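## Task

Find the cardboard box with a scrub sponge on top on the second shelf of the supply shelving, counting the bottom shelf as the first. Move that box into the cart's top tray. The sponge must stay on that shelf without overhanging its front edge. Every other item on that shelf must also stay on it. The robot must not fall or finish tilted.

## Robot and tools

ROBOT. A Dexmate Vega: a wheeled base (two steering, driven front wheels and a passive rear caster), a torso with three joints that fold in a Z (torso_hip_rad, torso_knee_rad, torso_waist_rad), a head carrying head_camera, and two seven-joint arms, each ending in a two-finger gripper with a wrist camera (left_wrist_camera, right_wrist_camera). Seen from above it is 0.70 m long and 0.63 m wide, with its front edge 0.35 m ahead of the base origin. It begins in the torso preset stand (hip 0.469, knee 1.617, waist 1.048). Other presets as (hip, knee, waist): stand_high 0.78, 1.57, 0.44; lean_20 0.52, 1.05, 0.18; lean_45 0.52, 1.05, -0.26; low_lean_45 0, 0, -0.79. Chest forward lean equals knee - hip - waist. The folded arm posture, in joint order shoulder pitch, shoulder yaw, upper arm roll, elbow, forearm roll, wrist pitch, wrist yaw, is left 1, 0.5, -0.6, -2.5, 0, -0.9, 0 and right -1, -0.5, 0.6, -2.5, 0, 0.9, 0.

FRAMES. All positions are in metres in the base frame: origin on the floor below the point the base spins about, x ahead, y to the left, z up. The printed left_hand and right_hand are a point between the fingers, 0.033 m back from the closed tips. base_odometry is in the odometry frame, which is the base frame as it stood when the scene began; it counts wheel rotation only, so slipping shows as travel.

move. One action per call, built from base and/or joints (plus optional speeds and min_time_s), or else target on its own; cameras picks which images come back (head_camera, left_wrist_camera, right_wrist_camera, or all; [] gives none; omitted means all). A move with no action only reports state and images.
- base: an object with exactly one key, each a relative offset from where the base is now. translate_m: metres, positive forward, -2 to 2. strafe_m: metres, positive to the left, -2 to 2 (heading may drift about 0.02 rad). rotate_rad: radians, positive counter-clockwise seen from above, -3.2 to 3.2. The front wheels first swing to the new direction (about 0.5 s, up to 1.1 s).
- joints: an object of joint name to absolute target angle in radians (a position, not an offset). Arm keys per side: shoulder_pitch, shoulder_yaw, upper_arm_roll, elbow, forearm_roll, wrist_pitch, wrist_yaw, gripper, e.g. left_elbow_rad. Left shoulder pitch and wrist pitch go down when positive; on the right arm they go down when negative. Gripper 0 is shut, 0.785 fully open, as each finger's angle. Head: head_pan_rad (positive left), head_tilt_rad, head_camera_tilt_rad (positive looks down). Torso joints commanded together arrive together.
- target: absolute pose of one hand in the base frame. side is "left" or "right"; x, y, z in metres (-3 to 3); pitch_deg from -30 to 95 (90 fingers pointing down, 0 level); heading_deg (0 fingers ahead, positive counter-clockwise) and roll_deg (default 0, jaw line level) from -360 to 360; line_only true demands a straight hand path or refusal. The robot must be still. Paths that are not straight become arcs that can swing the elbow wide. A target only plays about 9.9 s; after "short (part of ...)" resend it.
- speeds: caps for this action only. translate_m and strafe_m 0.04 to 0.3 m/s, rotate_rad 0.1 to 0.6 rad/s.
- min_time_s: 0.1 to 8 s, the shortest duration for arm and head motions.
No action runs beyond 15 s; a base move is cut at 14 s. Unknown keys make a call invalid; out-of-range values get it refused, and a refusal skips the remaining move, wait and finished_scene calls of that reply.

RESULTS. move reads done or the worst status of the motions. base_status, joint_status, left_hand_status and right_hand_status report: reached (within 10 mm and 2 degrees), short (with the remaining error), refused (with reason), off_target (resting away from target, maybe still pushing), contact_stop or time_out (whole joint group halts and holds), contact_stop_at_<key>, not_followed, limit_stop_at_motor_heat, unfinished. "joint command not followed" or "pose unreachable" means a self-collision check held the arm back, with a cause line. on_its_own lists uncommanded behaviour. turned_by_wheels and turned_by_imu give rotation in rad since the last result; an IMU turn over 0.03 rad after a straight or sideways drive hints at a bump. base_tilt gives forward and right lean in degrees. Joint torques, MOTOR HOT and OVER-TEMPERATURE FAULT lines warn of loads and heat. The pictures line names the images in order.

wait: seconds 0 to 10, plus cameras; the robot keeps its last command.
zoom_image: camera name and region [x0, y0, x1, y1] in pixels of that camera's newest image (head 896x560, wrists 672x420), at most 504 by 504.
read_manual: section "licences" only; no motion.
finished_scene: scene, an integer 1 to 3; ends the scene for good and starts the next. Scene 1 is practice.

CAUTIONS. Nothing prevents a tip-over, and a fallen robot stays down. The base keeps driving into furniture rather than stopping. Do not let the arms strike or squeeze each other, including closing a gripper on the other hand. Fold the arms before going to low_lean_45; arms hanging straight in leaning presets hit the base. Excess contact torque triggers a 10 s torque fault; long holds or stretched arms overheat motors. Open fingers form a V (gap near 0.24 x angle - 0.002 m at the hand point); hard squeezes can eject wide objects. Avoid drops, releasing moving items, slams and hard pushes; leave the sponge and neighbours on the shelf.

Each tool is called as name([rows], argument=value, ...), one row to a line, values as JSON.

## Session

move(joints={"head_pan_rad":-1.2,"head_camera_tilt_rad":0.25}, cameras=["head_camera"])

Scene clock: 1.47 s.
Joint torques (N m): left_arm=[7.42 0.29 0.81 -4.7 -0.05 -2.61 0.13] | right_arm=[-4.38 -0.28 0.89 -5.16 0.06 2.38 -0.14]
move: done
base_odometry: x=+0.000 y=+0.000 heading=+0.000
turned_by_wheels: +0.000
turned_by_imu: +0.000
base_tilt: forward=+0.2 right=+0.3
base_status: not commanded
joint_positions: torso_hip_rad=+0.469 torso_knee_rad=+1.617 torso_waist_rad=+1.048 left_shoulder_pitch_rad=+2.207 left_shoulder_yaw_rad=-0.004 left_upper_arm_roll_rad=-0.018 left_elbow_rad=-1.107 left_forearm_roll_rad=-0.008 left_wrist_pitch_rad=-0.518 left_wrist_yaw_rad=+0.011 left_gripper_rad=+0.005 right_shoulder_pitch_rad=-2.186 right_shoulder_yaw_rad=-0.016 right_upper_arm_roll_rad=-0.019 right_elbow_rad=-1.087 right_forearm_roll_rad=-0.017 right_wrist_pitch_rad=+0.491 right_wrist_yaw_rad=+0.011 right_gripper_rad=+0.005 head_pan_rad=-1.199 head_tilt_rad=+0.000 head_camera_tilt_rad=+0.249
joint_status: all done
chest: x=-0.0111 y=+0.0000 z=+1.4155 quat_wxyz=(+0.999, +0.000, +0.050, +0.000) (m; base frame)
left_hand: x=+0.2019 y=+0.2451 z=+0.6135 quat_wxyz=(+0.430, -0.012, +0.902, +0.013) pitch_deg=+39.0 heading_deg=+2.4 roll_deg=+0.9 back=up (m; base frame)
right_hand: x=+0.2001 y=-0.2164 z=+0.6013 quat_wxyz=(+0.418, -0.022, +0.908, +0.011) pitch_deg=+40.6 heading_deg=+2.8 roll_deg=+0.1 back=up (m; base frame)
pictures: head_camera
camera_calibration:
head_camera: T_world_to_cam=[[-0.921817, -0.371382, 0.111031, -0.208143], [-0.203061, 0.218679, -0.954435, 1.44583], [0.33018, -0.902361, -0.276996, 0.398032], [0, 0, 0, 1]] pos_world=[-0.0297005, -0.0343044, 1.51331]

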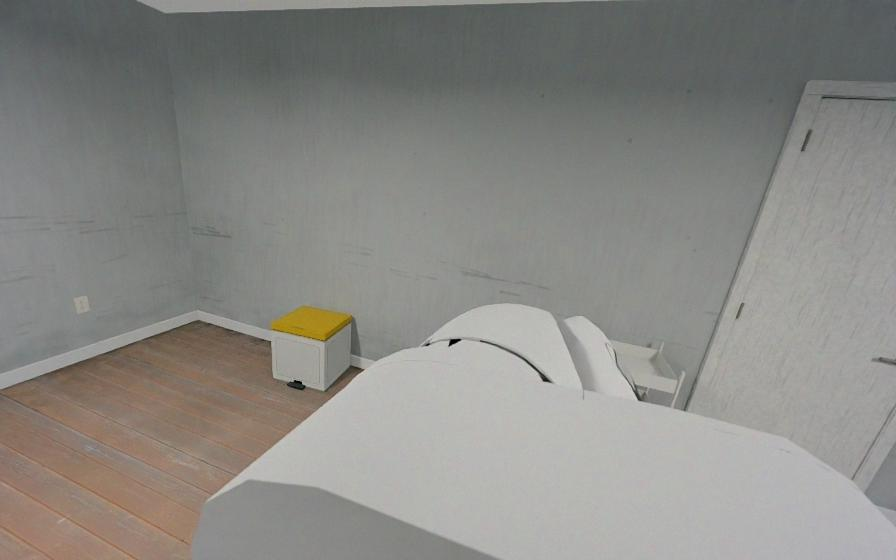

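move(joints={"head_pan_rad":0.0,"head_camera_tilt_rad":0.3}, cameras=["head_camera"])

zoom_image(camera="head_camera", region=[250, 80, 650, 480])

Scene clock: 3.37 s.
Joint torques (N m): left_arm=[8.08 1.33 0.82 -4.92 0 -3.5 0.02] | right_arm=[-5.43 0.12 -0.13 -4.32 -0.27 3.15 -0.05]
move: done
base_odometry: x=+0.000 y=+0.000 heading=+0.000
turned_by_wheels: +0.000
turned_by_imu: +0.000
base_tilt: forward=+0.1 right=+0.3
base_status: not commanded
joint_positions: torso_hip_rad=+0.469 torso_knee_rad=+1.617 torso_waist_rad=+1.048 left_shoulder_pitch_rad=+2.207 left_shoulder_yaw_rad=-0.004 left_upper_arm_roll_rad=-0.018 left_elbow_rad=-1.107 left_forearm_roll_rad=-0.008 left_wrist_pitch_rad=-0.518 left_wrist_yaw_rad=+0.011 left_gripper_rad=+0.005 right_shoulder_pitch_rad=-2.186 right_shoulder_yaw_rad=-0.016 right_upper_arm_roll_rad=-0.019 right_elbow_rad=-1.087 right_forearm_roll_rad=-0.017 right_wrist_pitch_rad=+0.491 right_wrist_yaw_rad=+0.011 right_gripper_rad=+0.005 head_pan_rad=-0.001 head_tilt_rad=+0.000 head_camera_tilt_rad=+0.299
joint_status: all done
chest: x=-0.0111 y=+0.0000 z=+1.4155 quat_wxyz=(+0.999, +0.000, +0.050, +0.000) (m; base frame)
left_hand: x=+0.2019 y=+0.2451 z=+0.6135 quat_wxyz=(+0.430, -0.012, +0.902, +0.013) pitch_deg=+39.0 heading_deg=+2.4 roll_deg=+0.9 back=up (m; base frame)
right_hand: x=+0.2001 y=-0.2164 z=+0.6013 quat_wxyz=(+0.418, -0.022, +0.908, +0.011) pitch_deg=+40.6 heading_deg=+2.8 roll_deg=+0.1 back=up (m; base frame)
pictures: head_camera
camera_calibration:
head_camera: T_world_to_cam=[[0.0111036, -0.999796, 0.01687, 0.00440831], [-0.384851, -0.0198443, -0.922765, 1.38461], [0.922912, 0.00375363, -0.384993, 0.604507], [0, 0, 0, 1]] pos_world=[-0.0250851, 0.029615, 1.51033]

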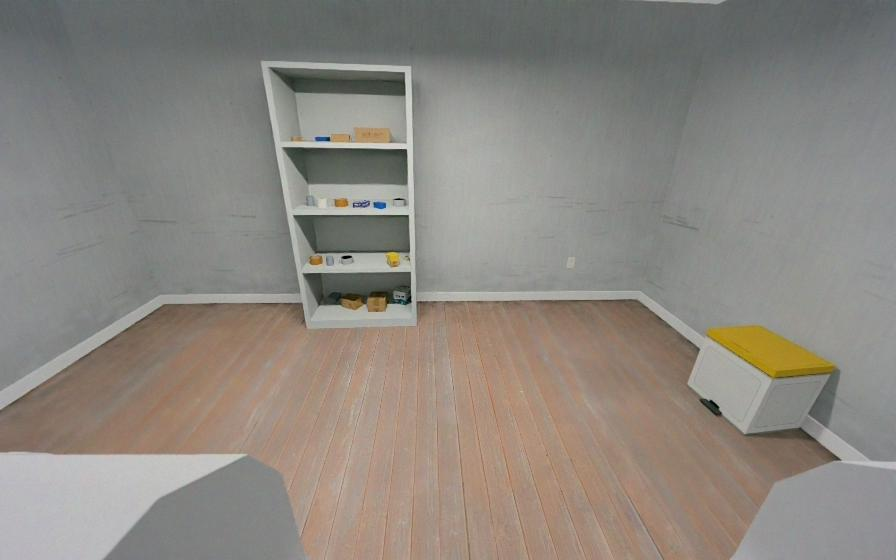

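Scaled by 1.260 from the camera's 896x560 image, which has a finer 960x600 frame.

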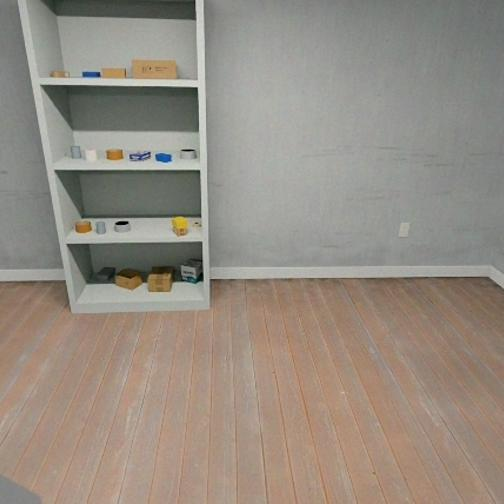

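move(base={"rotate_rad":0.348}, joints={"right_shoulder_pitch_rad":-1.703,"right_shoulder_yaw_rad":0,"right_upper_arm_roll_rad":0,"right_elbow_rad":-1.431,"right_forearm_roll_rad":0,"right_wrist_pitch_rad":0.02,"right_wrist_yaw_rad":0,"right_gripper_rad":0.55,"left_elbow_rad":-1.7,"head_camera_tilt_rad":0.5}, cameras=[])

move(base={"translate_m":1.85}, joints={"torso_hip_rad":0.0,"torso_knee_rad":0.9,"torso_waist_rad":0.8}, cameras=[])

move(base={"rotate_rad":-0.261}, cameras=["head_camera","right_wrist_camera"])

zoom_image(camera="right_wrist_camera", region=[140, 40, 500, 320])

Scene clock: 9.23 s.
Joint torques (N m): left_arm=[2.32 1.38 0.89 -9.7 -0.1 -3.08 0.03] | right_arm=[13.96 2.18 3.29 -13.26 -0.01 2.9 -0.26]
move: done
base_odometry: x=+0.001 y=+0.000 heading=+0.348
turned_by_wheels: +0.348
turned_by_imu: +0.339
base_tilt: forward=+0.1 right=+0.3
base_status: done
joint_positions: torso_hip_rad=+0.469 torso_knee_rad=+1.617 torso_waist_rad=+1.048 left_shoulder_pitch_rad=+2.207 left_shoulder_yaw_rad=-0.004 left_upper_arm_roll_rad=-0.018 left_elbow_rad=-1.694 left_forearm_roll_rad=-0.008 left_wrist_pitch_rad=-0.518 left_wrist_yaw_rad=+0.011 left_gripper_rad=+0.005 right_shoulder_pitch_rad=-1.706 right_shoulder_yaw_rad=+0.000 right_upper_arm_roll_rad=+0.000 right_elbow_rad=-1.428 right_forearm_roll_rad=+0.000 right_wrist_pitch_rad=+0.022 right_wrist_yaw_rad=+0.000 right_gripper_rad=+0.550 head_pan_rad=-0.001 head_tilt_rad=+0.000 head_camera_tilt_rad=+0.499
joint_status: all done
chest: x=-0.0111 y=+0.0000 z=+1.4155 quat_wxyz=(+0.999, +0.000, +0.050, +0.000) (m; base frame)
left_hand: x=+0.4290 y=+0.2462 z=+0.9118 quat_wxyz=(+0.673, -0.010, +0.739, +0.012) pitch_deg=+5.4 heading_deg=+1.8 roll_deg=+0.2 back=up (m; base frame)
right_hand: x=+0.5970 y=-0.2292 z=+0.8124 quat_wxyz=(+0.571, +0.000, +0.821, +0.000) pitch_deg=+20.4 heading_deg=+0.0 roll_deg=+0.0 back=up (m; base frame)
pictures: none
No camera images: "cameras" was empty.

Scene clock: 17.20 s.
Joint torques (N m): left_arm=[2.65 0.56 0.96 -9.66 -0.05 -4.17 0.11] | right_arm=[11.79 -0.22 2.95 -12.39 0.09 3.14 -0.32]
move: done
base_odometry: x=+1.741 y=+0.628 heading=+0.348
turned_by_wheels: +0.001
turned_by_imu: -0.005
base_tilt: forward=+0.2 right=+0.3
base_status: done
joint_positions: torso_hip_rad=+0.001 torso_knee_rad=+0.900 torso_waist_rad=+0.800 left_shoulder_pitch_rad=+2.207 left_shoulder_yaw_rad=-0.004 left_upper_arm_roll_rad=-0.018 left_elbow_rad=-1.700 left_forearm_roll_rad=-0.008 left_wrist_pitch_rad=-0.518 left_wrist_yaw_rad=+0.011 left_gripper_rad=+0.005 right_shoulder_pitch_rad=-1.703 right_shoulder_yaw_rad=+0.000 right_upper_arm_roll_rad=+0.000 right_elbow_rad=-1.430 right_forearm_roll_rad=+0.000 right_wrist_pitch_rad=+0.020 right_wrist_yaw_rad=+0.000 right_gripper_rad=+0.550 head_pan_rad=-0.001 head_tilt_rad=+0.000 head_camera_tilt_rad=+0.499
joint_status: all done
chest: x=-0.0307 y=+0.0000 z=+1.2138 quat_wxyz=(+0.999, +0.000, +0.050, +0.000) (m; base frame)
left_hand: x=+0.4110 y=+0.2462 z=+0.7138 quat_wxyz=(+0.675, -0.010, +0.737, +0.012) pitch_deg=+5.0 heading_deg=+1.8 roll_deg=+0.2 back=up (m; base frame)
right_hand: x=+0.5798 y=-0.2293 z=+0.6132 quat_wxyz=(+0.572, +0.000, +0.820, +0.000) pitch_deg=+20.2 heading_deg=+0.0 roll_deg=+0.0 back=up (m; base frame)
pictures: none
No camera images: "cameras" was empty.

Scene clock: 19.07 s.
Joint torques (N m): left_arm=[4.11 0.5 0.9 -8.64 -0.01 -3.64 0.13] | right_arm=[12.96 1.31 2.05 -12.25 0 3.2 -0.25]
move: done
base_odometry: x=+1.741 y=+0.628 heading=+0.088
turned_by_wheels: -0.261
turned_by_imu: -0.251
base_tilt: forward=+0.2 right=+0.3
base_status: done
joint_positions: torso_hip_rad=+0.001 torso_knee_rad=+0.900 torso_waist_rad=+0.800 left_shoulder_pitch_rad=+2.207 left_shoulder_yaw_rad=-0.004 left_upper_arm_roll_rad=-0.018 left_elbow_rad=-1.700 left_forearm_roll_rad=-0.008 left_wrist_pitch_rad=-0.518 left_wrist_yaw_rad=+0.011 left_gripper_rad=+0.005 right_shoulder_pitch_rad=-1.703 right_shoulder_yaw_rad=+0.000 right_upper_arm_roll_rad=+0.000 right_elbow_rad=-1.430 right_forearm_roll_rad=+0.000 right_wrist_pitch_rad=+0.020 right_wrist_yaw_rad=+0.000 right_gripper_rad=+0.550 head_pan_rad=-0.001 head_tilt_rad=+0.000 head_camera_tilt_rad=+0.499
joint_status: not commanded
chest: x=-0.0307 y=+0.0000 z=+1.2138 quat_wxyz=(+0.999, +0.000, +0.050, +0.000) (m; base frame)
left_hand: x=+0.4110 y=+0.2462 z=+0.7138 quat_wxyz=(+0.675, -0.010, +0.737, +0.012) pitch_deg=+5.0 heading_deg=+1.8 roll_deg=+0.2 back=up (m; base frame)
right_hand: x=+0.5798 y=-0.2293 z=+0.6132 quat_wxyz=(+0.572, +0.000, +0.820, +0.000) pitch_deg=+20.2 heading_deg=+0.0 roll_deg=+0.0 back=up (m; base frame)
pictures: head_camera, right_wrist_camera
camera_calibration:
head_camera: T_world_to_cam=[[0.0143297, -0.999797, 0.0141441, 0.0118339], [-0.559777, -0.0197425, -0.828408, 1.05297], [0.828519, 0.00395333, -0.559947, 0.759829], [0, 0, 0, 1]] pos_world=[-0.040273, 0.029616, 1.29759]
right_wrist_camera: T_world_to_cam=[[-0.0407443, -0.998652, 0.0321503, -0.232995], [-0.484676, -0.00838391, -0.874654, 0.866899], [0.873744, -0.0512196, -0.483681, -0.0667451], [0, 0, 0, 1]] pos_world=[0.46899, -0.228832, 0.733444]

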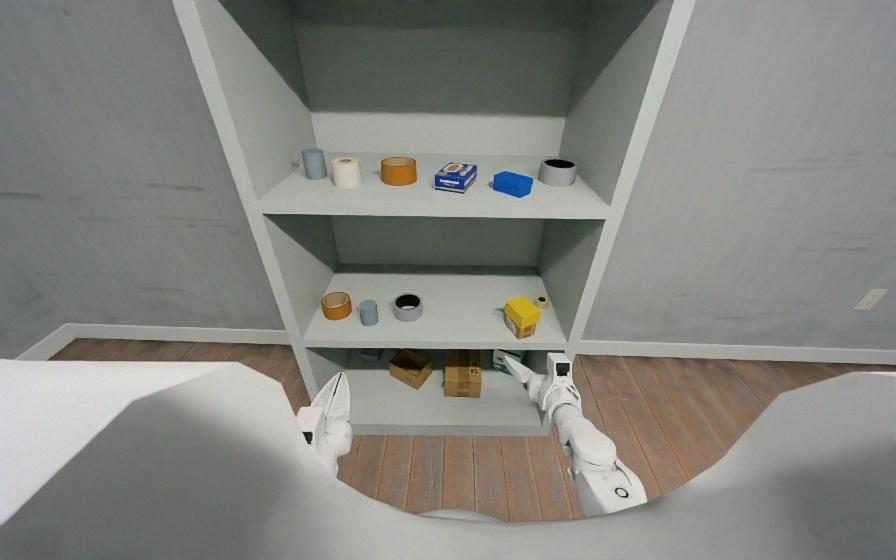

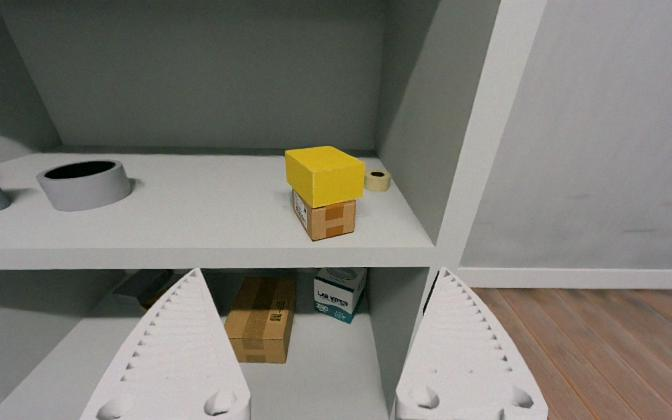

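Scaled by 1.400 from the camera's 672x420 image, which has a finer 960x600 frame.

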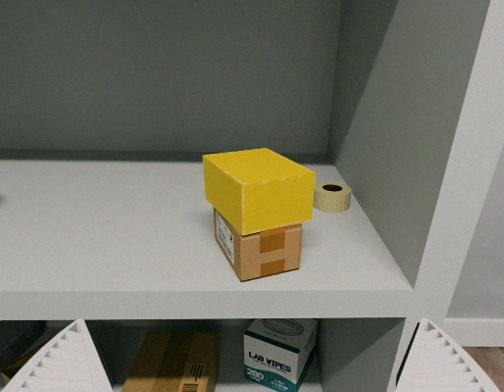

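move(target={"side":"right","x":0.60,"y":-0.241,"z":0.618,"pitch_deg":20,"heading_deg":18,"line_only":true}, cameras=["right_wrist_camera"])

move(base={"translate_m":0.205}, speeds={"translate_m":0.2}, cameras=["head_camera","right_wrist_camera"])

Scene clock: 23.93 s.
Joint torques (N m): left_arm=[3.31 1.64 1.29 -8.93 -0.02 -3.84 0.03] | right_arm=[15.57 -5.28 4.92 -7.26 0.64 3.1 -0.08]
move: done
base_odometry: x=+1.741 y=+0.628 heading=+0.088
turned_by_wheels: +0.000
turned_by_imu: +0.001
base_tilt: forward=+0.1 right=+0.3
base_status: not commanded
joint_positions: torso_hip_rad=+0.001 torso_knee_rad=+0.900 torso_waist_rad=+0.800 left_shoulder_pitch_rad=+2.207 left_shoulder_yaw_rad=-0.004 left_upper_arm_roll_rad=-0.018 left_elbow_rad=-1.700 left_forearm_roll_rad=-0.008 left_wrist_pitch_rad=-0.518 left_wrist_yaw_rad=+0.011 left_gripper_rad=+0.005 right_shoulder_pitch_rad=-1.575 right_shoulder_yaw_rad=-0.228 right_upper_arm_roll_rad=+0.044 right_elbow_rad=-1.246 right_forearm_roll_rad=+0.107 right_wrist_pitch_rad=+0.088 right_wrist_yaw_rad=+0.397 right_gripper_rad=+0.550 head_pan_rad=-0.001 head_tilt_rad=+0.000 head_camera_tilt_rad=+0.499
joint_status: not commanded
chest: x=-0.0307 y=+0.0000 z=+1.2138 quat_wxyz=(+0.999, +0.000, +0.050, +0.000) (m; base frame)
left_hand: x=+0.4110 y=+0.2462 z=+0.7138 quat_wxyz=(+0.675, -0.010, +0.737, +0.012) pitch_deg=+5.0 heading_deg=+1.8 roll_deg=+0.2 back=up (m; base frame)
right_hand: x=+0.5995 y=-0.2404 z=+0.6173 quat_wxyz=(+0.566, -0.127, +0.810, +0.089) pitch_deg=+20.1 heading_deg=+17.8 roll_deg=+0.0 back=up (m; base frame)
right_hand_status: reached (straight line, planned for 1.6 s): 1 mm and 0.2 deg off.
pictures: right_wrist_camera
camera_calibration:
right_wrist_camera: T_world_to_cam=[[0.266063, -0.963435, 0.0316878, -0.418585], [-0.456999, -0.155012, -0.875855, 0.828838], [0.848742, 0.218551, -0.481532, -0.00408235], [0, 0, 0, 1]] pos_world=[0.493613, -0.273907, 0.73724]

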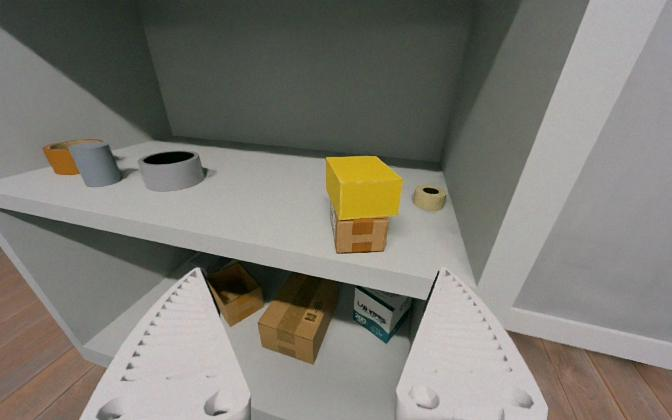

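Scene clock: 26.43 s.
Joint torques (N m): left_arm=[2.64 -0.15 0.88 -8.67 -0.03 -3.81 0.09] | right_arm=[16.8 -4.44 4.81 -8.65 0.63 2.88 0.35]
move: done
base_odometry: x=+1.945 y=+0.646 heading=+0.087
turned_by_wheels: -0.001
turned_by_imu: -0.002
base_tilt: forward=+0.2 right=+0.3
base_status: done
joint_positions: torso_hip_rad=+0.001 torso_knee_rad=+0.900 torso_waist_rad=+0.800 left_shoulder_pitch_rad=+2.207 left_shoulder_yaw_rad=-0.004 left_upper_arm_roll_rad=-0.018 left_elbow_rad=-1.700 left_forearm_roll_rad=-0.008 left_wrist_pitch_rad=-0.518 left_wrist_yaw_rad=+0.011 left_gripper_rad=+0.005 right_shoulder_pitch_rad=-1.573 right_shoulder_yaw_rad=-0.231 right_upper_arm_roll_rad=+0.044 right_elbow_rad=-1.243 right_forearm_roll_rad=+0.109 right_wrist_pitch_rad=+0.089 right_wrist_yaw_rad=+0.403 right_gripper_rad=+0.550 head_pan_rad=-0.001 head_tilt_rad=+0.000 head_camera_tilt_rad=+0.499
joint_status: not commanded
chest: x=-0.0307 y=+0.0000 z=+1.2138 quat_wxyz=(+0.999, +0.000, +0.050, +0.000) (m; base frame)
left_hand: x=+0.4110 y=+0.2462 z=+0.7138 quat_wxyz=(+0.675, -0.010, +0.737, +0.012) pitch_deg=+5.0 heading_deg=+1.8 roll_deg=+0.2 back=up (m; base frame)
right_hand: x=+0.5997 y=-0.2408 z=+0.6175 quat_wxyz=(+0.566, -0.128, +0.809, +0.090) pitch_deg=+20.1 heading_deg=+18.0 roll_deg=+0.0 back=up (m; base frame)
pictures: head_camera, right_wrist_camera
camera_calibration:
head_camera: T_world_to_cam=[[0.0143297, -0.999797, 0.0141441, 0.0118339], [-0.559777, -0.0197425, -0.828408, 1.05297], [0.828519, 0.00395333, -0.559947, 0.759829], [0, 0, 0, 1]] pos_world=[-0.040273, 0.029616, 1.29759]
right_wrist_camera: T_world_to_cam=[[0.269679, -0.962427, 0.0317292, -0.420864], [-0.456394, -0.15676, -0.87586, 0.828221], [0.847925, 0.22172, -0.481521, -0.0027393], [0, 0, 0, 1]] pos_world=[0.493816, -0.274611, 0.73744]

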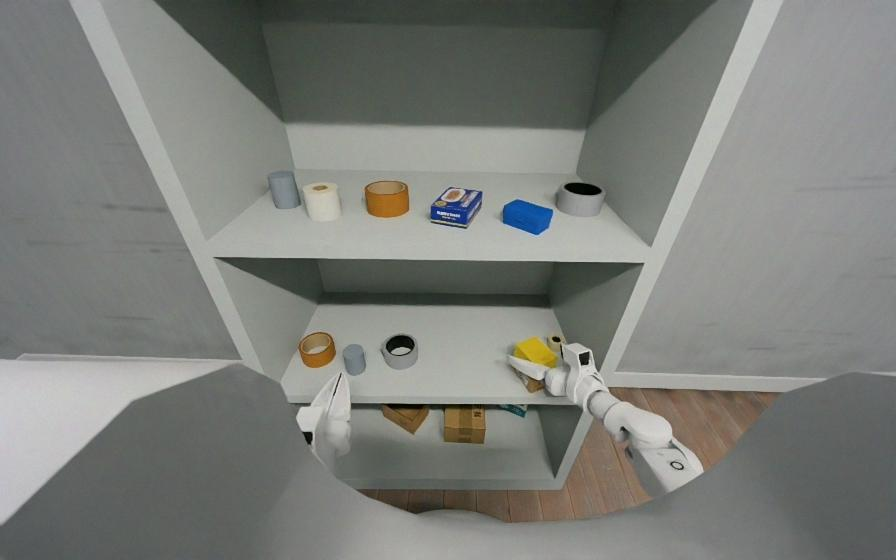

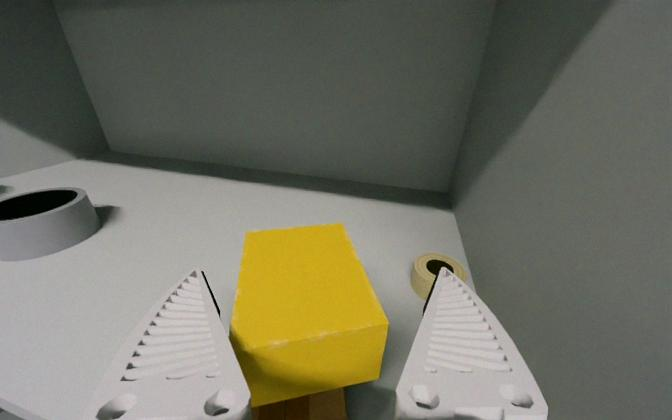

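move(joints={"right_gripper_rad":0.26}, cameras=["right_wrist_camera"])

move(target={"side":"right","x":0.60,"y":-0.241,"z":0.65,"pitch_deg":20,"heading_deg":18,"line_only":true}, cameras=["head_camera","right_wrist_camera"])

Scene clock: 27.67 s.
Joint torques (N m): left_arm=[2.34 0.22 1.03 -8.82 0.01 -3.88 0.23] | right_arm=[14.19 -5.68 4.89 -5.93 0.83 3.94 0.01]
move: done
base_odometry: x=+1.945 y=+0.646 heading=+0.087
turned_by_wheels: +0.000
turned_by_imu: +0.000
base_tilt: forward=+0.2 right=+0.3
base_status: not commanded
joint_positions: torso_hip_rad=+0.001 torso_knee_rad=+0.900 torso_waist_rad=+0.800 left_shoulder_pitch_rad=+2.207 left_shoulder_yaw_rad=-0.004 left_upper_arm_roll_rad=-0.018 left_elbow_rad=-1.700 left_forearm_roll_rad=-0.008 left_wrist_pitch_rad=-0.518 left_wrist_yaw_rad=+0.011 left_gripper_rad=+0.005 right_shoulder_pitch_rad=-1.573 right_shoulder_yaw_rad=-0.231 right_upper_arm_roll_rad=+0.044 right_elbow_rad=-1.243 right_forearm_roll_rad=+0.109 right_wrist_pitch_rad=+0.089 right_wrist_yaw_rad=+0.403 right_gripper_rad=+0.260 head_pan_rad=-0.001 head_tilt_rad=+0.000 head_camera_tilt_rad=+0.499
joint_status: all done
chest: x=-0.0307 y=+0.0000 z=+1.2138 quat_wxyz=(+0.999, +0.000, +0.050, +0.000) (m; base frame)
left_hand: x=+0.4110 y=+0.2462 z=+0.7138 quat_wxyz=(+0.675, -0.010, +0.737, +0.012) pitch_deg=+5.0 heading_deg=+1.8 roll_deg=+0.2 back=up (m; base frame)
right_hand: x=+0.5997 y=-0.2408 z=+0.6175 quat_wxyz=(+0.566, -0.128, +0.809, +0.090) pitch_deg=+20.1 heading_deg=+18.0 roll_deg=+0.0 back=up (m; base frame)
pictures: right_wrist_camera
camera_calibration:
right_wrist_camera: T_world_to_cam=[[0.269679, -0.962427, 0.0317292, -0.420864], [-0.456394, -0.15676, -0.87586, 0.828221], [0.847925, 0.22172, -0.481521, -0.0027393], [0, 0, 0, 1]] pos_world=[0.493816, -0.274611, 0.73744]

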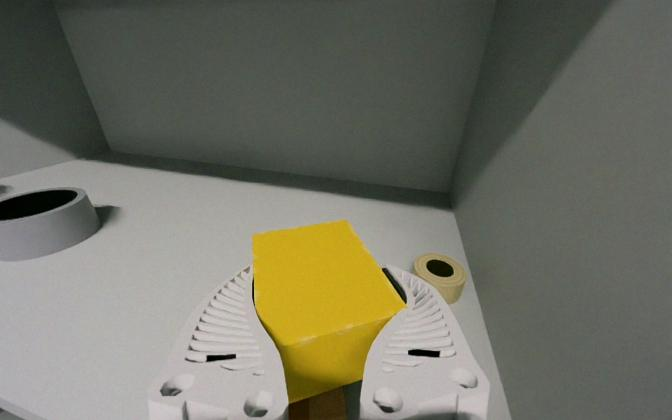

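Scene clock: 29.97 s.
Joint torques (N m): left_arm=[2.68 0.13 1.09 -8.47 -0.06 -3.36 0.05] | right_arm=[3.67 -4.61 5.2 -12.98 0.81 2.04 -0.33]
move: done
base_odometry: x=+1.945 y=+0.646 heading=+0.087
turned_by_wheels: +0.000
turned_by_imu: +0.001
base_tilt: forward=+0.1 right=+0.3
base_status: not commanded
joint_positions: torso_hip_rad=+0.001 torso_knee_rad=+0.900 torso_waist_rad=+0.800 left_shoulder_pitch_rad=+2.207 left_shoulder_yaw_rad=-0.004 left_upper_arm_roll_rad=-0.018 left_elbow_rad=-1.700 left_forearm_roll_rad=-0.008 left_wrist_pitch_rad=-0.518 left_wrist_yaw_rad=+0.011 left_gripper_rad=+0.005 right_shoulder_pitch_rad=-1.627 right_shoulder_yaw_rad=-0.245 right_upper_arm_roll_rad=+0.062 right_elbow_rad=-1.426 right_forearm_roll_rad=+0.124 right_wrist_pitch_rad=-0.042 right_wrist_yaw_rad=+0.396 right_gripper_rad=+0.260 head_pan_rad=-0.001 head_tilt_rad=+0.000 head_camera_tilt_rad=+0.499
joint_status: not commanded
chest: x=-0.0307 y=+0.0000 z=+1.2138 quat_wxyz=(+0.999, +0.000, +0.050, +0.000) (m; base frame)
left_hand: x=+0.4110 y=+0.2462 z=+0.7138 quat_wxyz=(+0.675, -0.010, +0.737, +0.012) pitch_deg=+5.0 heading_deg=+1.8 roll_deg=+0.2 back=up (m; base frame)
right_hand: x=+0.5999 y=-0.2408 z=+0.6486 quat_wxyz=(+0.566, -0.128, +0.809, +0.090) pitch_deg=+20.0 heading_deg=+18.0 roll_deg=+0.0 back=up (m; base frame)
right_hand_status: reached (straight line, planned for 0.9 s): 1 mm and 0.1 deg off.
pictures: head_camera, right_wrist_camera
camera_calibration:
head_camera: T_world_to_cam=[[0.0143297, -0.999797, 0.0141441, 0.0118339], [-0.559777, -0.0197425, -0.828408, 1.05297], [0.828519, 0.00395333, -0.559947, 0.759829], [0, 0, 0, 1]] pos_world=[-0.040273, 0.029616, 1.29759]
right_wrist_camera: T_world_to_cam=[[0.269623, -0.962445, 0.0316823, -0.421968], [-0.456301, -0.156664, -0.875926, 0.855613], [0.847994, 0.221713, -0.481404, 0.011878], [0, 0, 0, 1]] pos_world=[0.494116, -0.274711, 0.76854]

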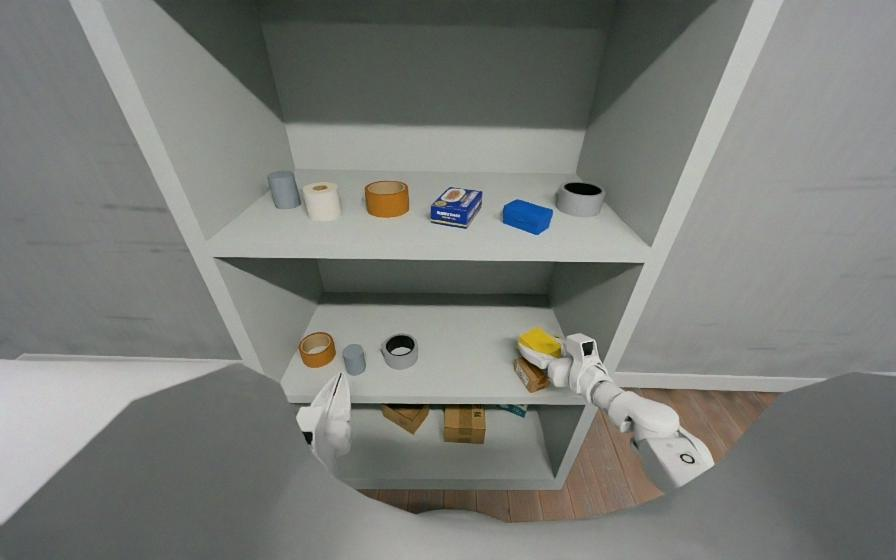

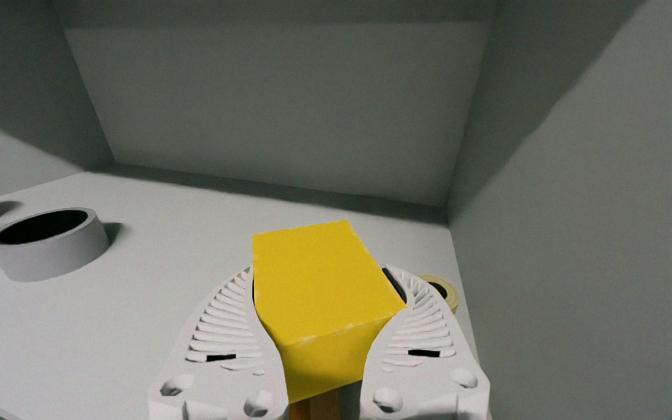

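move(base={"strafe_m":0.2}, cameras=[])

move(target={"side":"right","x":0.61,"y":-0.241,"z":0.568,"pitch_deg":20,"heading_deg":18,"line_only":true}, cameras=["head_camera","right_wrist_camera"])

zoom_image(camera="head_camera", region=[400, 290, 700, 470])

Scene clock: 33.43 s.
Joint torques (N m): left_arm=[3.1 -0.02 1.05 -8.76 -0.02 -3.68 -0.02] | right_arm=[4.02 -4.71 4.91 -11.94 0.81 3.79 -0.47]
move: done
base_odometry: x=+1.929 y=+0.845 heading=+0.086
turned_by_wheels: -0.001
turned_by_imu: -0.004
base_tilt: forward=+0.1 right=+0.3
base_status: done
joint_positions: torso_hip_rad=+0.001 torso_knee_rad=+0.900 torso_waist_rad=+0.800 left_shoulder_pitch_rad=+2.207 left_shoulder_yaw_rad=-0.004 left_upper_arm_roll_rad=-0.018 left_elbow_rad=-1.700 left_forearm_roll_rad=-0.008 left_wrist_pitch_rad=-0.518 left_wrist_yaw_rad=+0.011 left_gripper_rad=+0.005 right_shoulder_pitch_rad=-1.629 right_shoulder_yaw_rad=-0.245 right_upper_arm_roll_rad=+0.062 right_elbow_rad=-1.432 right_forearm_roll_rad=+0.125 right_wrist_pitch_rad=-0.046 right_wrist_yaw_rad=+0.396 right_gripper_rad=+0.260 head_pan_rad=+0.000 head_tilt_rad=+0.000 head_camera_tilt_rad=+0.499
joint_status: not commanded
chest: x=-0.0307 y=+0.0000 z=+1.2138 quat_wxyz=(+0.999, +0.000, +0.050, +0.000) (m; base frame)
left_hand: x=+0.4110 y=+0.2462 z=+0.7138 quat_wxyz=(+0.675, -0.010, +0.737, +0.012) pitch_deg=+5.0 heading_deg=+1.8 roll_deg=+0.2 back=up (m; base frame)
right_hand: x=+0.5998 y=-0.2408 z=+0.6496 quat_wxyz=(+0.566, -0.128, +0.809, +0.090) pitch_deg=+20.0 heading_deg=+18.0 roll_deg=+0.0 back=up (m; base frame)
pictures: none
No camera images: "cameras" was empty.

Scene clock: 37.50 s.
Joint torques (N m): left_arm=[3.93 0.28 0.94 -8.88 0.01 -3.1 0.14] | right_arm=[18.32 -2.32 0.05 -5.43 0.44 3.62 0.3]
move: done
base_odometry: x=+1.929 y=+0.845 heading=+0.086
turned_by_wheels: +0.000
turned_by_imu: +0.001
base_tilt: forward=+0.2 right=+0.3
base_status: not commanded
joint_positions: torso_hip_rad=+0.001 torso_knee_rad=+0.900 torso_waist_rad=+0.800 left_shoulder_pitch_rad=+2.207 left_shoulder_yaw_rad=-0.004 left_upper_arm_roll_rad=-0.018 left_elbow_rad=-1.700 left_forearm_roll_rad=-0.008 left_wrist_pitch_rad=-0.518 left_wrist_yaw_rad=+0.011 left_gripper_rad=+0.005 right_shoulder_pitch_rad=-1.368 right_shoulder_yaw_rad=-0.204 right_upper_arm_roll_rad=+0.011 right_elbow_rad=-0.745 right_forearm_roll_rad=+0.080 right_wrist_pitch_rad=+0.387 right_wrist_yaw_rad=+0.422 right_gripper_rad=+0.260 head_pan_rad=+0.000 head_tilt_rad=+0.000 head_camera_tilt_rad=+0.499
joint_status: not commanded
chest: x=-0.0307 y=+0.0000 z=+1.2138 quat_wxyz=(+0.999, +0.000, +0.050, +0.000) (m; base frame)
left_hand: x=+0.4110 y=+0.2462 z=+0.7138 quat_wxyz=(+0.675, -0.010, +0.737, +0.012) pitch_deg=+5.0 heading_deg=+1.8 roll_deg=+0.2 back=up (m; base frame)
right_hand: x=+0.6097 y=-0.2413 z=+0.5680 quat_wxyz=(+0.566, -0.128, +0.809, +0.090) pitch_deg=+20.0 heading_deg=+18.0 roll_deg=+0.0 back=up (m; base frame)
right_hand_status: reached (straight line, planned for 2.5 s): 0 mm and 0.1 deg off.
pictures: head_camera, right_wrist_camera
camera_calibration:
head_camera: T_world_to_cam=[[0.0143297, -0.999797, 0.0141441, 0.0118339], [-0.559777, -0.0197425, -0.828408, 1.05297], [0.828519, 0.00395333, -0.559947, 0.759829], [0, 0, 0, 1]] pos_world=[-0.040273, 0.029616, 1.29759]
right_wrist_camera: T_world_to_cam=[[0.269051, -0.962599, 0.0318569, -0.422292], [-0.456376, -0.156547, -0.875907, 0.789521], [0.848134, 0.221125, -0.481427, -0.0352287], [0, 0, 0, 1]] pos_world=[0.503816, -0.27511, 0.68804]

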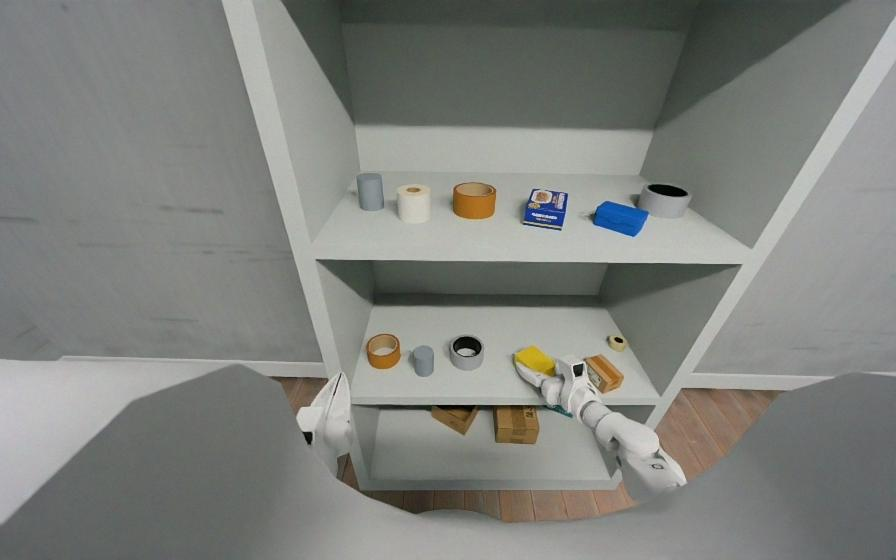

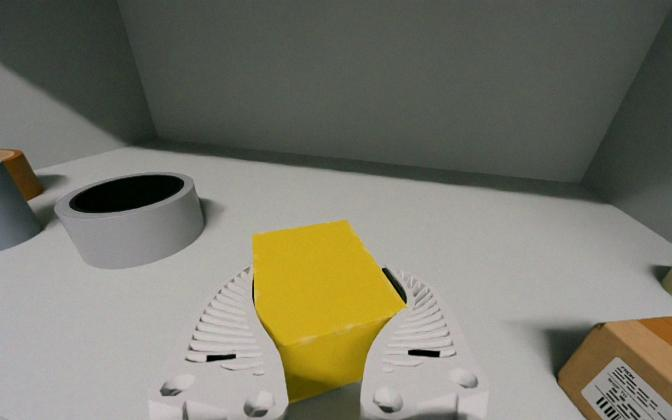

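Scaled by 1.680 from the camera's 896x560 image, which has a finer 960x600 frame.

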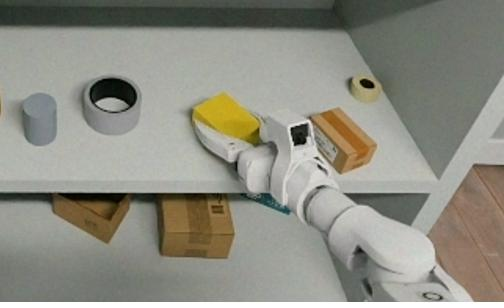

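move(target={"side":"right","x":0.605,"y":-0.241,"z":0.559,"pitch_deg":20,"heading_deg":18,"line_only":true}, cameras=["right_wrist_camera"])

Scene clock: 39.57 s.
Joint torques (N m): left_arm=[3.1 -0.27 0.93 -8.61 0.07 -3.56 0.04] | right_arm=[4.6 -0.13 -3.08 4.29 -1.88 -3.83 0.96]
move: done
base_odometry: x=+1.929 y=+0.845 heading=+0.086
turned_by_wheels: +0.000
turned_by_imu: +0.000
base_tilt: forward=+0.1 right=+0.3
base_status: not commanded
joint_positions: torso_hip_rad=+0.001 torso_knee_rad=+0.900 torso_waist_rad=+0.800 left_shoulder_pitch_rad=+2.207 left_shoulder_yaw_rad=-0.004 left_upper_arm_roll_rad=-0.018 left_elbow_rad=-1.700 left_forearm_roll_rad=-0.008 left_wrist_pitch_rad=-0.518 left_wrist_yaw_rad=+0.011 left_gripper_rad=+0.005 right_shoulder_pitch_rad=-1.331 right_shoulder_yaw_rad=-0.199 right_upper_arm_roll_rad=+0.008 right_elbow_rad=-0.639 right_forearm_roll_rad=+0.076 right_wrist_pitch_rad=+0.461 right_wrist_yaw_rad=+0.426 right_gripper_rad=+0.260 head_pan_rad=+0.000 head_tilt_rad=+0.000 head_camera_tilt_rad=+0.499
joint_status: not commanded
chest: x=-0.0309 y=+0.0000 z=+1.2138 quat_wxyz=(+0.999, +0.000, +0.049, +0.000) (m; base frame)
left_hand: x=+0.4110 y=+0.2462 z=+0.7139 quat_wxyz=(+0.675, -0.010, +0.737, +0.012) pitch_deg=+5.0 heading_deg=+1.8 roll_deg=+0.2 back=up (m; base frame)
right_hand: x=+0.6060 y=-0.2415 z=+0.5608 quat_wxyz=(+0.568, -0.128, +0.808, +0.089) pitch_deg=+19.8 heading_deg=+17.9 roll_deg=+0.0 back=up (m; base frame)
right_hand_status: reached (straight line, planned for 0.7 s): 2 mm and 0.2 deg off.
pictures: right_wrist_camera
camera_calibration:
right_wrist_camera: T_world_to_cam=[[0.268354, -0.96277, 0.0325716, -0.421323], [-0.453351, -0.156052, -0.877565, 0.78071], [0.849976, 0.220732, -0.478349, -0.0384875], [0, 0, 0, 1]] pos_world=[0.499712, -0.27531, 0.680436]

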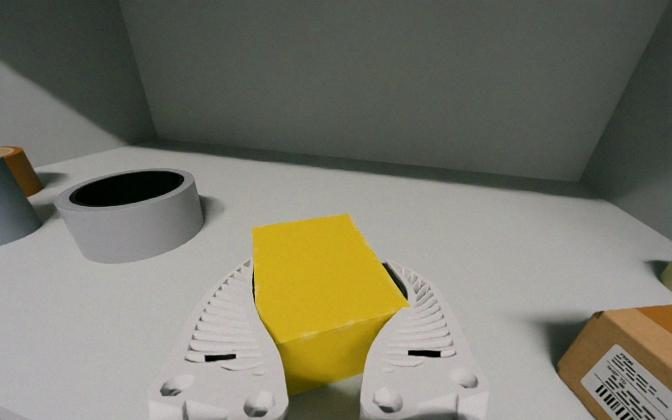

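move(joints={"right_gripper_rad":0.55}, cameras=[])

move(base={"translate_m":-0.2}, cameras=[])

move(base={"strafe_m":-0.21}, joints={"right_shoulder_pitch_rad":-1.43,"right_elbow_rad":-0.88,"right_wrist_pitch_rad":0.305}, cameras=["head_camera","right_wrist_camera"])

zoom_image(camera="right_wrist_camera", region=[200, 100, 500, 300])

Scene clock: 41.00 s.
Joint torques (N m): left_arm=[1.89 -0.4 1.21 -9.67 -0.06 -3.75 0.1] | right_arm=[10.52 -3.01 -0.51 -4.48 0.62 3.95 0.31]
move: done
base_odometry: x=+1.929 y=+0.845 heading=+0.086
turned_by_wheels: +0.000
turned_by_imu: +0.000
base_tilt: forward=+0.1 right=+0.3
base_status: not commanded
joint_positions: torso_hip_rad=+0.001 torso_knee_rad=+0.900 torso_waist_rad=+0.800 left_shoulder_pitch_rad=+2.207 left_shoulder_yaw_rad=-0.004 left_upper_arm_roll_rad=-0.018 left_elbow_rad=-1.700 left_forearm_roll_rad=-0.008 left_wrist_pitch_rad=-0.518 left_wrist_yaw_rad=+0.011 left_gripper_rad=+0.005 right_shoulder_pitch_rad=-1.330 right_shoulder_yaw_rad=-0.198 right_upper_arm_roll_rad=+0.007 right_elbow_rad=-0.633 right_forearm_roll_rad=+0.075 right_wrist_pitch_rad=+0.463 right_wrist_yaw_rad=+0.427 right_gripper_rad=+0.550 head_pan_rad=+0.000 head_tilt_rad=+0.000 head_camera_tilt_rad=+0.499
joint_status: all done
chest: x=-0.0309 y=+0.0000 z=+1.2138 quat_wxyz=(+0.999, +0.000, +0.049, +0.000) (m; base frame)
left_hand: x=+0.4110 y=+0.2462 z=+0.7139 quat_wxyz=(+0.675, -0.010, +0.737, +0.012) pitch_deg=+5.0 heading_deg=+1.8 roll_deg=+0.2 back=up (m; base frame)
right_hand: x=+0.6049 y=-0.2412 z=+0.5590 quat_wxyz=(+0.566, -0.128, +0.809, +0.090) pitch_deg=+20.0 heading_deg=+18.0 roll_deg=+0.0 back=up (m; base frame)
pictures: none
No camera images: "cameras" was empty.

Scene clock: 43.70 s.
Joint torques (N m): left_arm=[2.51 0.16 1.35 -8.15 -0.05 -3.56 -0.03] | right_arm=[13.43 -1.28 -0.24 -6.14 0.22 3.55 0.06]
move: done
base_odometry: x=+1.730 y=+0.828 heading=+0.085
turned_by_wheels: -0.001
turned_by_imu: +0.003
base_tilt: forward=+0.1 right=+0.3
base_status: done
joint_positions: torso_hip_rad=+0.001 torso_knee_rad=+0.900 torso_waist_rad=+0.800 left_shoulder_pitch_rad=+2.207 left_shoulder_yaw_rad=-0.004 left_upper_arm_roll_rad=-0.018 left_elbow_rad=-1.700 left_forearm_roll_rad=-0.008 left_wrist_pitch_rad=-0.518 left_wrist_yaw_rad=+0.011 left_gripper_rad=+0.005 right_shoulder_pitch_rad=-1.330 right_shoulder_yaw_rad=-0.198 right_upper_arm_roll_rad=+0.007 right_elbow_rad=-0.632 right_forearm_roll_rad=+0.075 right_wrist_pitch_rad=+0.463 right_wrist_yaw_rad=+0.427 right_gripper_rad=+0.550 head_pan_rad=+0.000 head_tilt_rad=+0.000 head_camera_tilt_rad=+0.499
joint_status: not commanded
chest: x=-0.0308 y=+0.0000 z=+1.2138 quat_wxyz=(+0.999, +0.000, +0.050, +0.000) (m; base frame)
left_hand: x=+0.4110 y=+0.2462 z=+0.7139 quat_wxyz=(+0.675, -0.010, +0.737, +0.012) pitch_deg=+5.0 heading_deg=+1.8 roll_deg=+0.2 back=up (m; base frame)
right_hand: x=+0.6048 y=-0.2412 z=+0.5588 quat_wxyz=(+0.566, -0.128, +0.809, +0.090) pitch_deg=+20.0 heading_deg=+18.0 roll_deg=+0.0 back=up (m; base frame)
pictures: none
No camera images: "cameras" was empty.

Scene clock: 46.80 s.
Joint torques (N m): left_arm=[2.78 0.96 0.89 -9.06 -0.09 -3.64 0.08] | right_arm=[4.92 -2.34 -0.68 -11.87 0.37 2.64 0.35]
move: done
base_odometry: x=+1.748 y=+0.619 heading=+0.086
turned_by_wheels: +0.001
turned_by_imu: +0.000
base_tilt: forward=+0.2 right=+0.3
base_status: done
joint_positions: torso_hip_rad=+0.001 torso_knee_rad=+0.900 torso_waist_rad=+0.800 left_shoulder_pitch_rad=+2.207 left_shoulder_yaw_rad=-0.004 left_upper_arm_roll_rad=-0.018 left_elbow_rad=-1.700 left_forearm_roll_rad=-0.008 left_wrist_pitch_rad=-0.518 left_wrist_yaw_rad=+0.011 left_gripper_rad=+0.005 right_shoulder_pitch_rad=-1.429 right_shoulder_yaw_rad=-0.198 right_upper_arm_roll_rad=+0.007 right_elbow_rad=-0.878 right_forearm_roll_rad=+0.075 right_wrist_pitch_rad=+0.306 right_wrist_yaw_rad=+0.427 right_gripper_rad=+0.550 head_pan_rad=+0.000 head_tilt_rad=+0.000 head_camera_tilt_rad=+0.499
joint_status: all done
chest: x=-0.0308 y=+0.0000 z=+1.2138 quat_wxyz=(+0.999, +0.000, +0.050, +0.000) (m; base frame)
left_hand: x=+0.4110 y=+0.2462 z=+0.7139 quat_wxyz=(+0.675, -0.010, +0.737, +0.012) pitch_deg=+5.0 heading_deg=+1.8 roll_deg=+0.2 back=up (m; base frame)
right_hand: x=+0.6011 y=-0.2236 z=+0.5704 quat_wxyz=(+0.560, -0.136, +0.811, +0.100) pitch_deg=+20.7 heading_deg=+19.7 roll_deg=+0.6 back=up (m; base frame)
pictures: head_camera, right_wrist_camera
camera_calibration:
head_camera: T_world_to_cam=[[0.0143275, -0.999797, 0.0141448, 0.0118343], [-0.559709, -0.0197415, -0.828454, 1.05298], [0.828565, 0.00395268, -0.559879, 0.759825], [0, 0, 0, 1]] pos_world=[-0.0403727, 0.029616, 1.29759]
right_wrist_camera: T_world_to_cam=[[0.294642, -0.955339, 0.0226723, -0.411563], [-0.463896, -0.163735, -0.870627, 0.790411], [0.835456, 0.246005, -0.491421, -0.011873], [0, 0, 0, 1]] pos_world=[0.497851, -0.260843, 0.69165]

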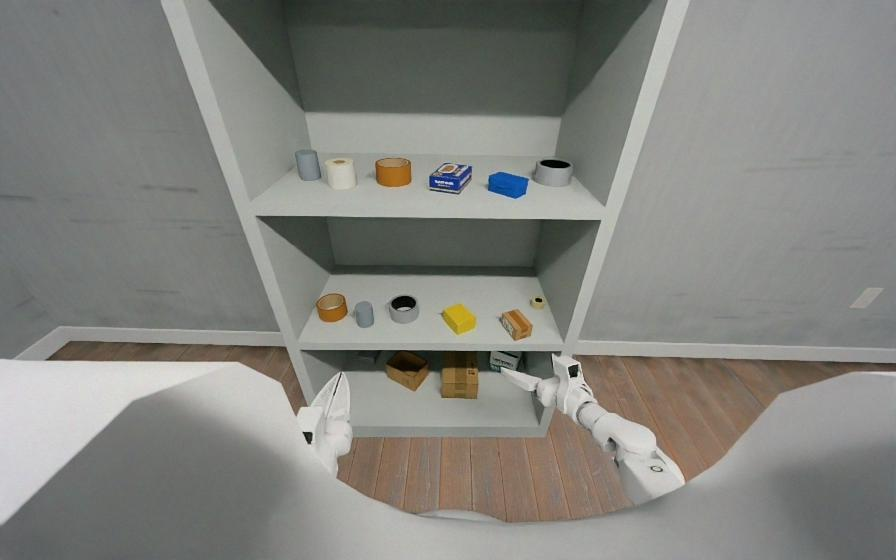

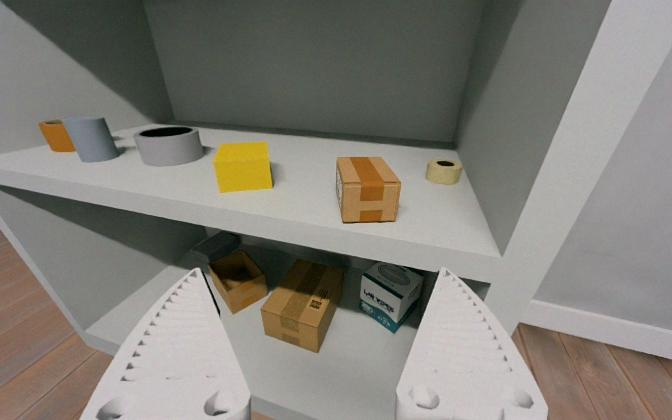

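Scaled by 1.680 from the camera's 672x420 image, which has a finer 960x600 frame.

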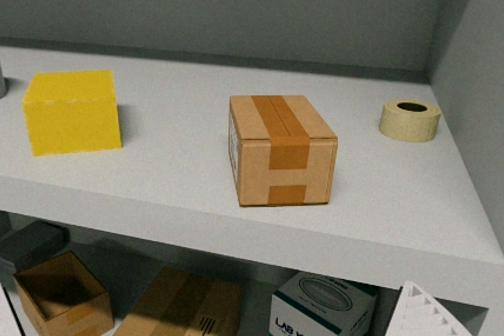

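move(target={"side":"right","x":0.605,"y":-0.209,"z":0.583,"pitch_deg":20,"heading_deg":20,"line_only":true}, cameras=[])

move(base={"translate_m":0.2}, joints={"right_gripper_rad":0.5}, speeds={"translate_m":0.2}, cameras=["head_camera","right_wrist_camera"])

Scene clock: 49.20 s.
Joint torques (N m): left_arm=[2.84 0.38 0.78 -8.75 -0.04 -3.98 0.06] | right_arm=[5.33 -1.46 -0.26 -11.48 0.68 1.69 -0.4]
move: done
base_odometry: x=+1.748 y=+0.619 heading=+0.086
turned_by_wheels: +0.000
turned_by_imu: +0.001
base_tilt: forward=+0.2 right=+0.4
base_status: not commanded
joint_positions: torso_hip_rad=+0.001 torso_knee_rad=+0.900 torso_waist_rad=+0.800 left_shoulder_pitch_rad=+2.207 left_shoulder_yaw_rad=-0.004 left_upper_arm_roll_rad=-0.018 left_elbow_rad=-1.700 left_forearm_roll_rad=-0.008 left_wrist_pitch_rad=-0.518 left_wrist_yaw_rad=+0.011 left_gripper_rad=+0.005 right_shoulder_pitch_rad=-1.456 right_shoulder_yaw_rad=-0.189 right_upper_arm_roll_rad=-0.003 right_elbow_rad=-0.961 right_forearm_roll_rad=+0.064 right_wrist_pitch_rad=+0.264 right_wrist_yaw_rad=+0.407 right_gripper_rad=+0.550 head_pan_rad=+0.000 head_tilt_rad=+0.000 head_camera_tilt_rad=+0.499
joint_status: not commanded
chest: x=-0.0308 y=+0.0000 z=+1.2138 quat_wxyz=(+0.999, +0.000, +0.050, +0.000) (m; base frame)
left_hand: x=+0.4110 y=+0.2462 z=+0.7139 quat_wxyz=(+0.675, -0.010, +0.737, +0.012) pitch_deg=+5.0 heading_deg=+1.8 roll_deg=+0.2 back=up (m; base frame)
right_hand: x=+0.6047 y=-0.2101 z=+0.5819 quat_wxyz=(+0.564, -0.142, +0.807, +0.100) pitch_deg=+20.1 heading_deg=+20.0 roll_deg=+0.0 back=up (m; base frame)
right_hand_status: reached (straight line, planned for 0.6 s): 2 mm and 0.1 deg off.
pictures: none
No camera images: "cameras" was empty.

Scene clock: 52.03 s.
Joint torques (N m): left_arm=[2.26 1.3 0.91 -8.78 -0.04 -3.76 -0.07] | right_arm=[5.12 -0.22 -0.01 -12.03 0.41 3.35 -0.48]
move: done
base_odometry: x=+1.947 y=+0.635 heading=+0.087
turned_by_wheels: +0.001
turned_by_imu: -0.001
base_tilt: forward=+0.2 right=+0.3
base_status: done
joint_positions: torso_hip_rad=+0.001 torso_knee_rad=+0.900 torso_waist_rad=+0.800 left_shoulder_pitch_rad=+2.207 left_shoulder_yaw_rad=-0.004 left_upper_arm_roll_rad=-0.018 left_elbow_rad=-1.700 left_forearm_roll_rad=-0.008 left_wrist_pitch_rad=-0.518 left_wrist_yaw_rad=+0.011 left_gripper_rad=+0.005 right_shoulder_pitch_rad=-1.458 right_shoulder_yaw_rad=-0.188 right_upper_arm_roll_rad=-0.003 right_elbow_rad=-0.966 right_forearm_roll_rad=+0.063 right_wrist_pitch_rad=+0.262 right_wrist_yaw_rad=+0.406 right_gripper_rad=+0.500 head_pan_rad=+0.000 head_tilt_rad=+0.000 head_camera_tilt_rad=+0.499
joint_status: all done
chest: x=-0.0307 y=+0.0000 z=+1.2138 quat_wxyz=(+0.999, +0.000, +0.050, +0.000) (m; base frame)
left_hand: x=+0.4110 y=+0.2462 z=+0.7138 quat_wxyz=(+0.675, -0.010, +0.737, +0.012) pitch_deg=+5.0 heading_deg=+1.8 roll_deg=+0.2 back=up (m; base frame)
right_hand: x=+0.6049 y=-0.2092 z=+0.5827 quat_wxyz=(+0.565, -0.142, +0.807, +0.100) pitch_deg=+20.0 heading_deg=+20.0 roll_deg=+0.0 back=up (m; base frame)
pictures: head_camera, right_wrist_camera
camera_calibration:
head_camera: T_world_to_cam=[[0.0143297, -0.999797, 0.0141441, 0.0118339], [-0.559777, -0.0197425, -0.828408, 1.05297], [0.828519, 0.00395333, -0.559947, 0.759829], [0, 0, 0, 1]] pos_world=[-0.040273, 0.029616, 1.29759]
right_wrist_camera: T_world_to_cam=[[0.302669, -0.952565, 0.0318047, -0.4088], [-0.450605, -0.172421, -0.875914, 0.798323], [0.839849, 0.25078, -0.481417, -0.0199903], [0, 0, 0, 1]] pos_world=[0.500248, -0.246748, 0.70264]

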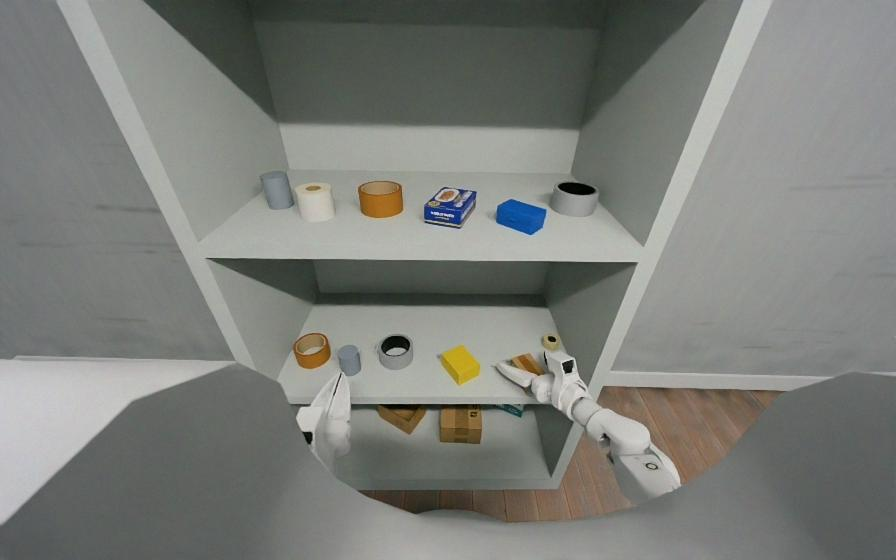

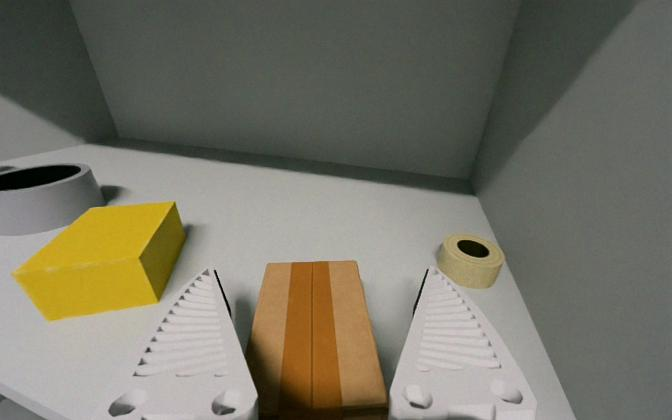

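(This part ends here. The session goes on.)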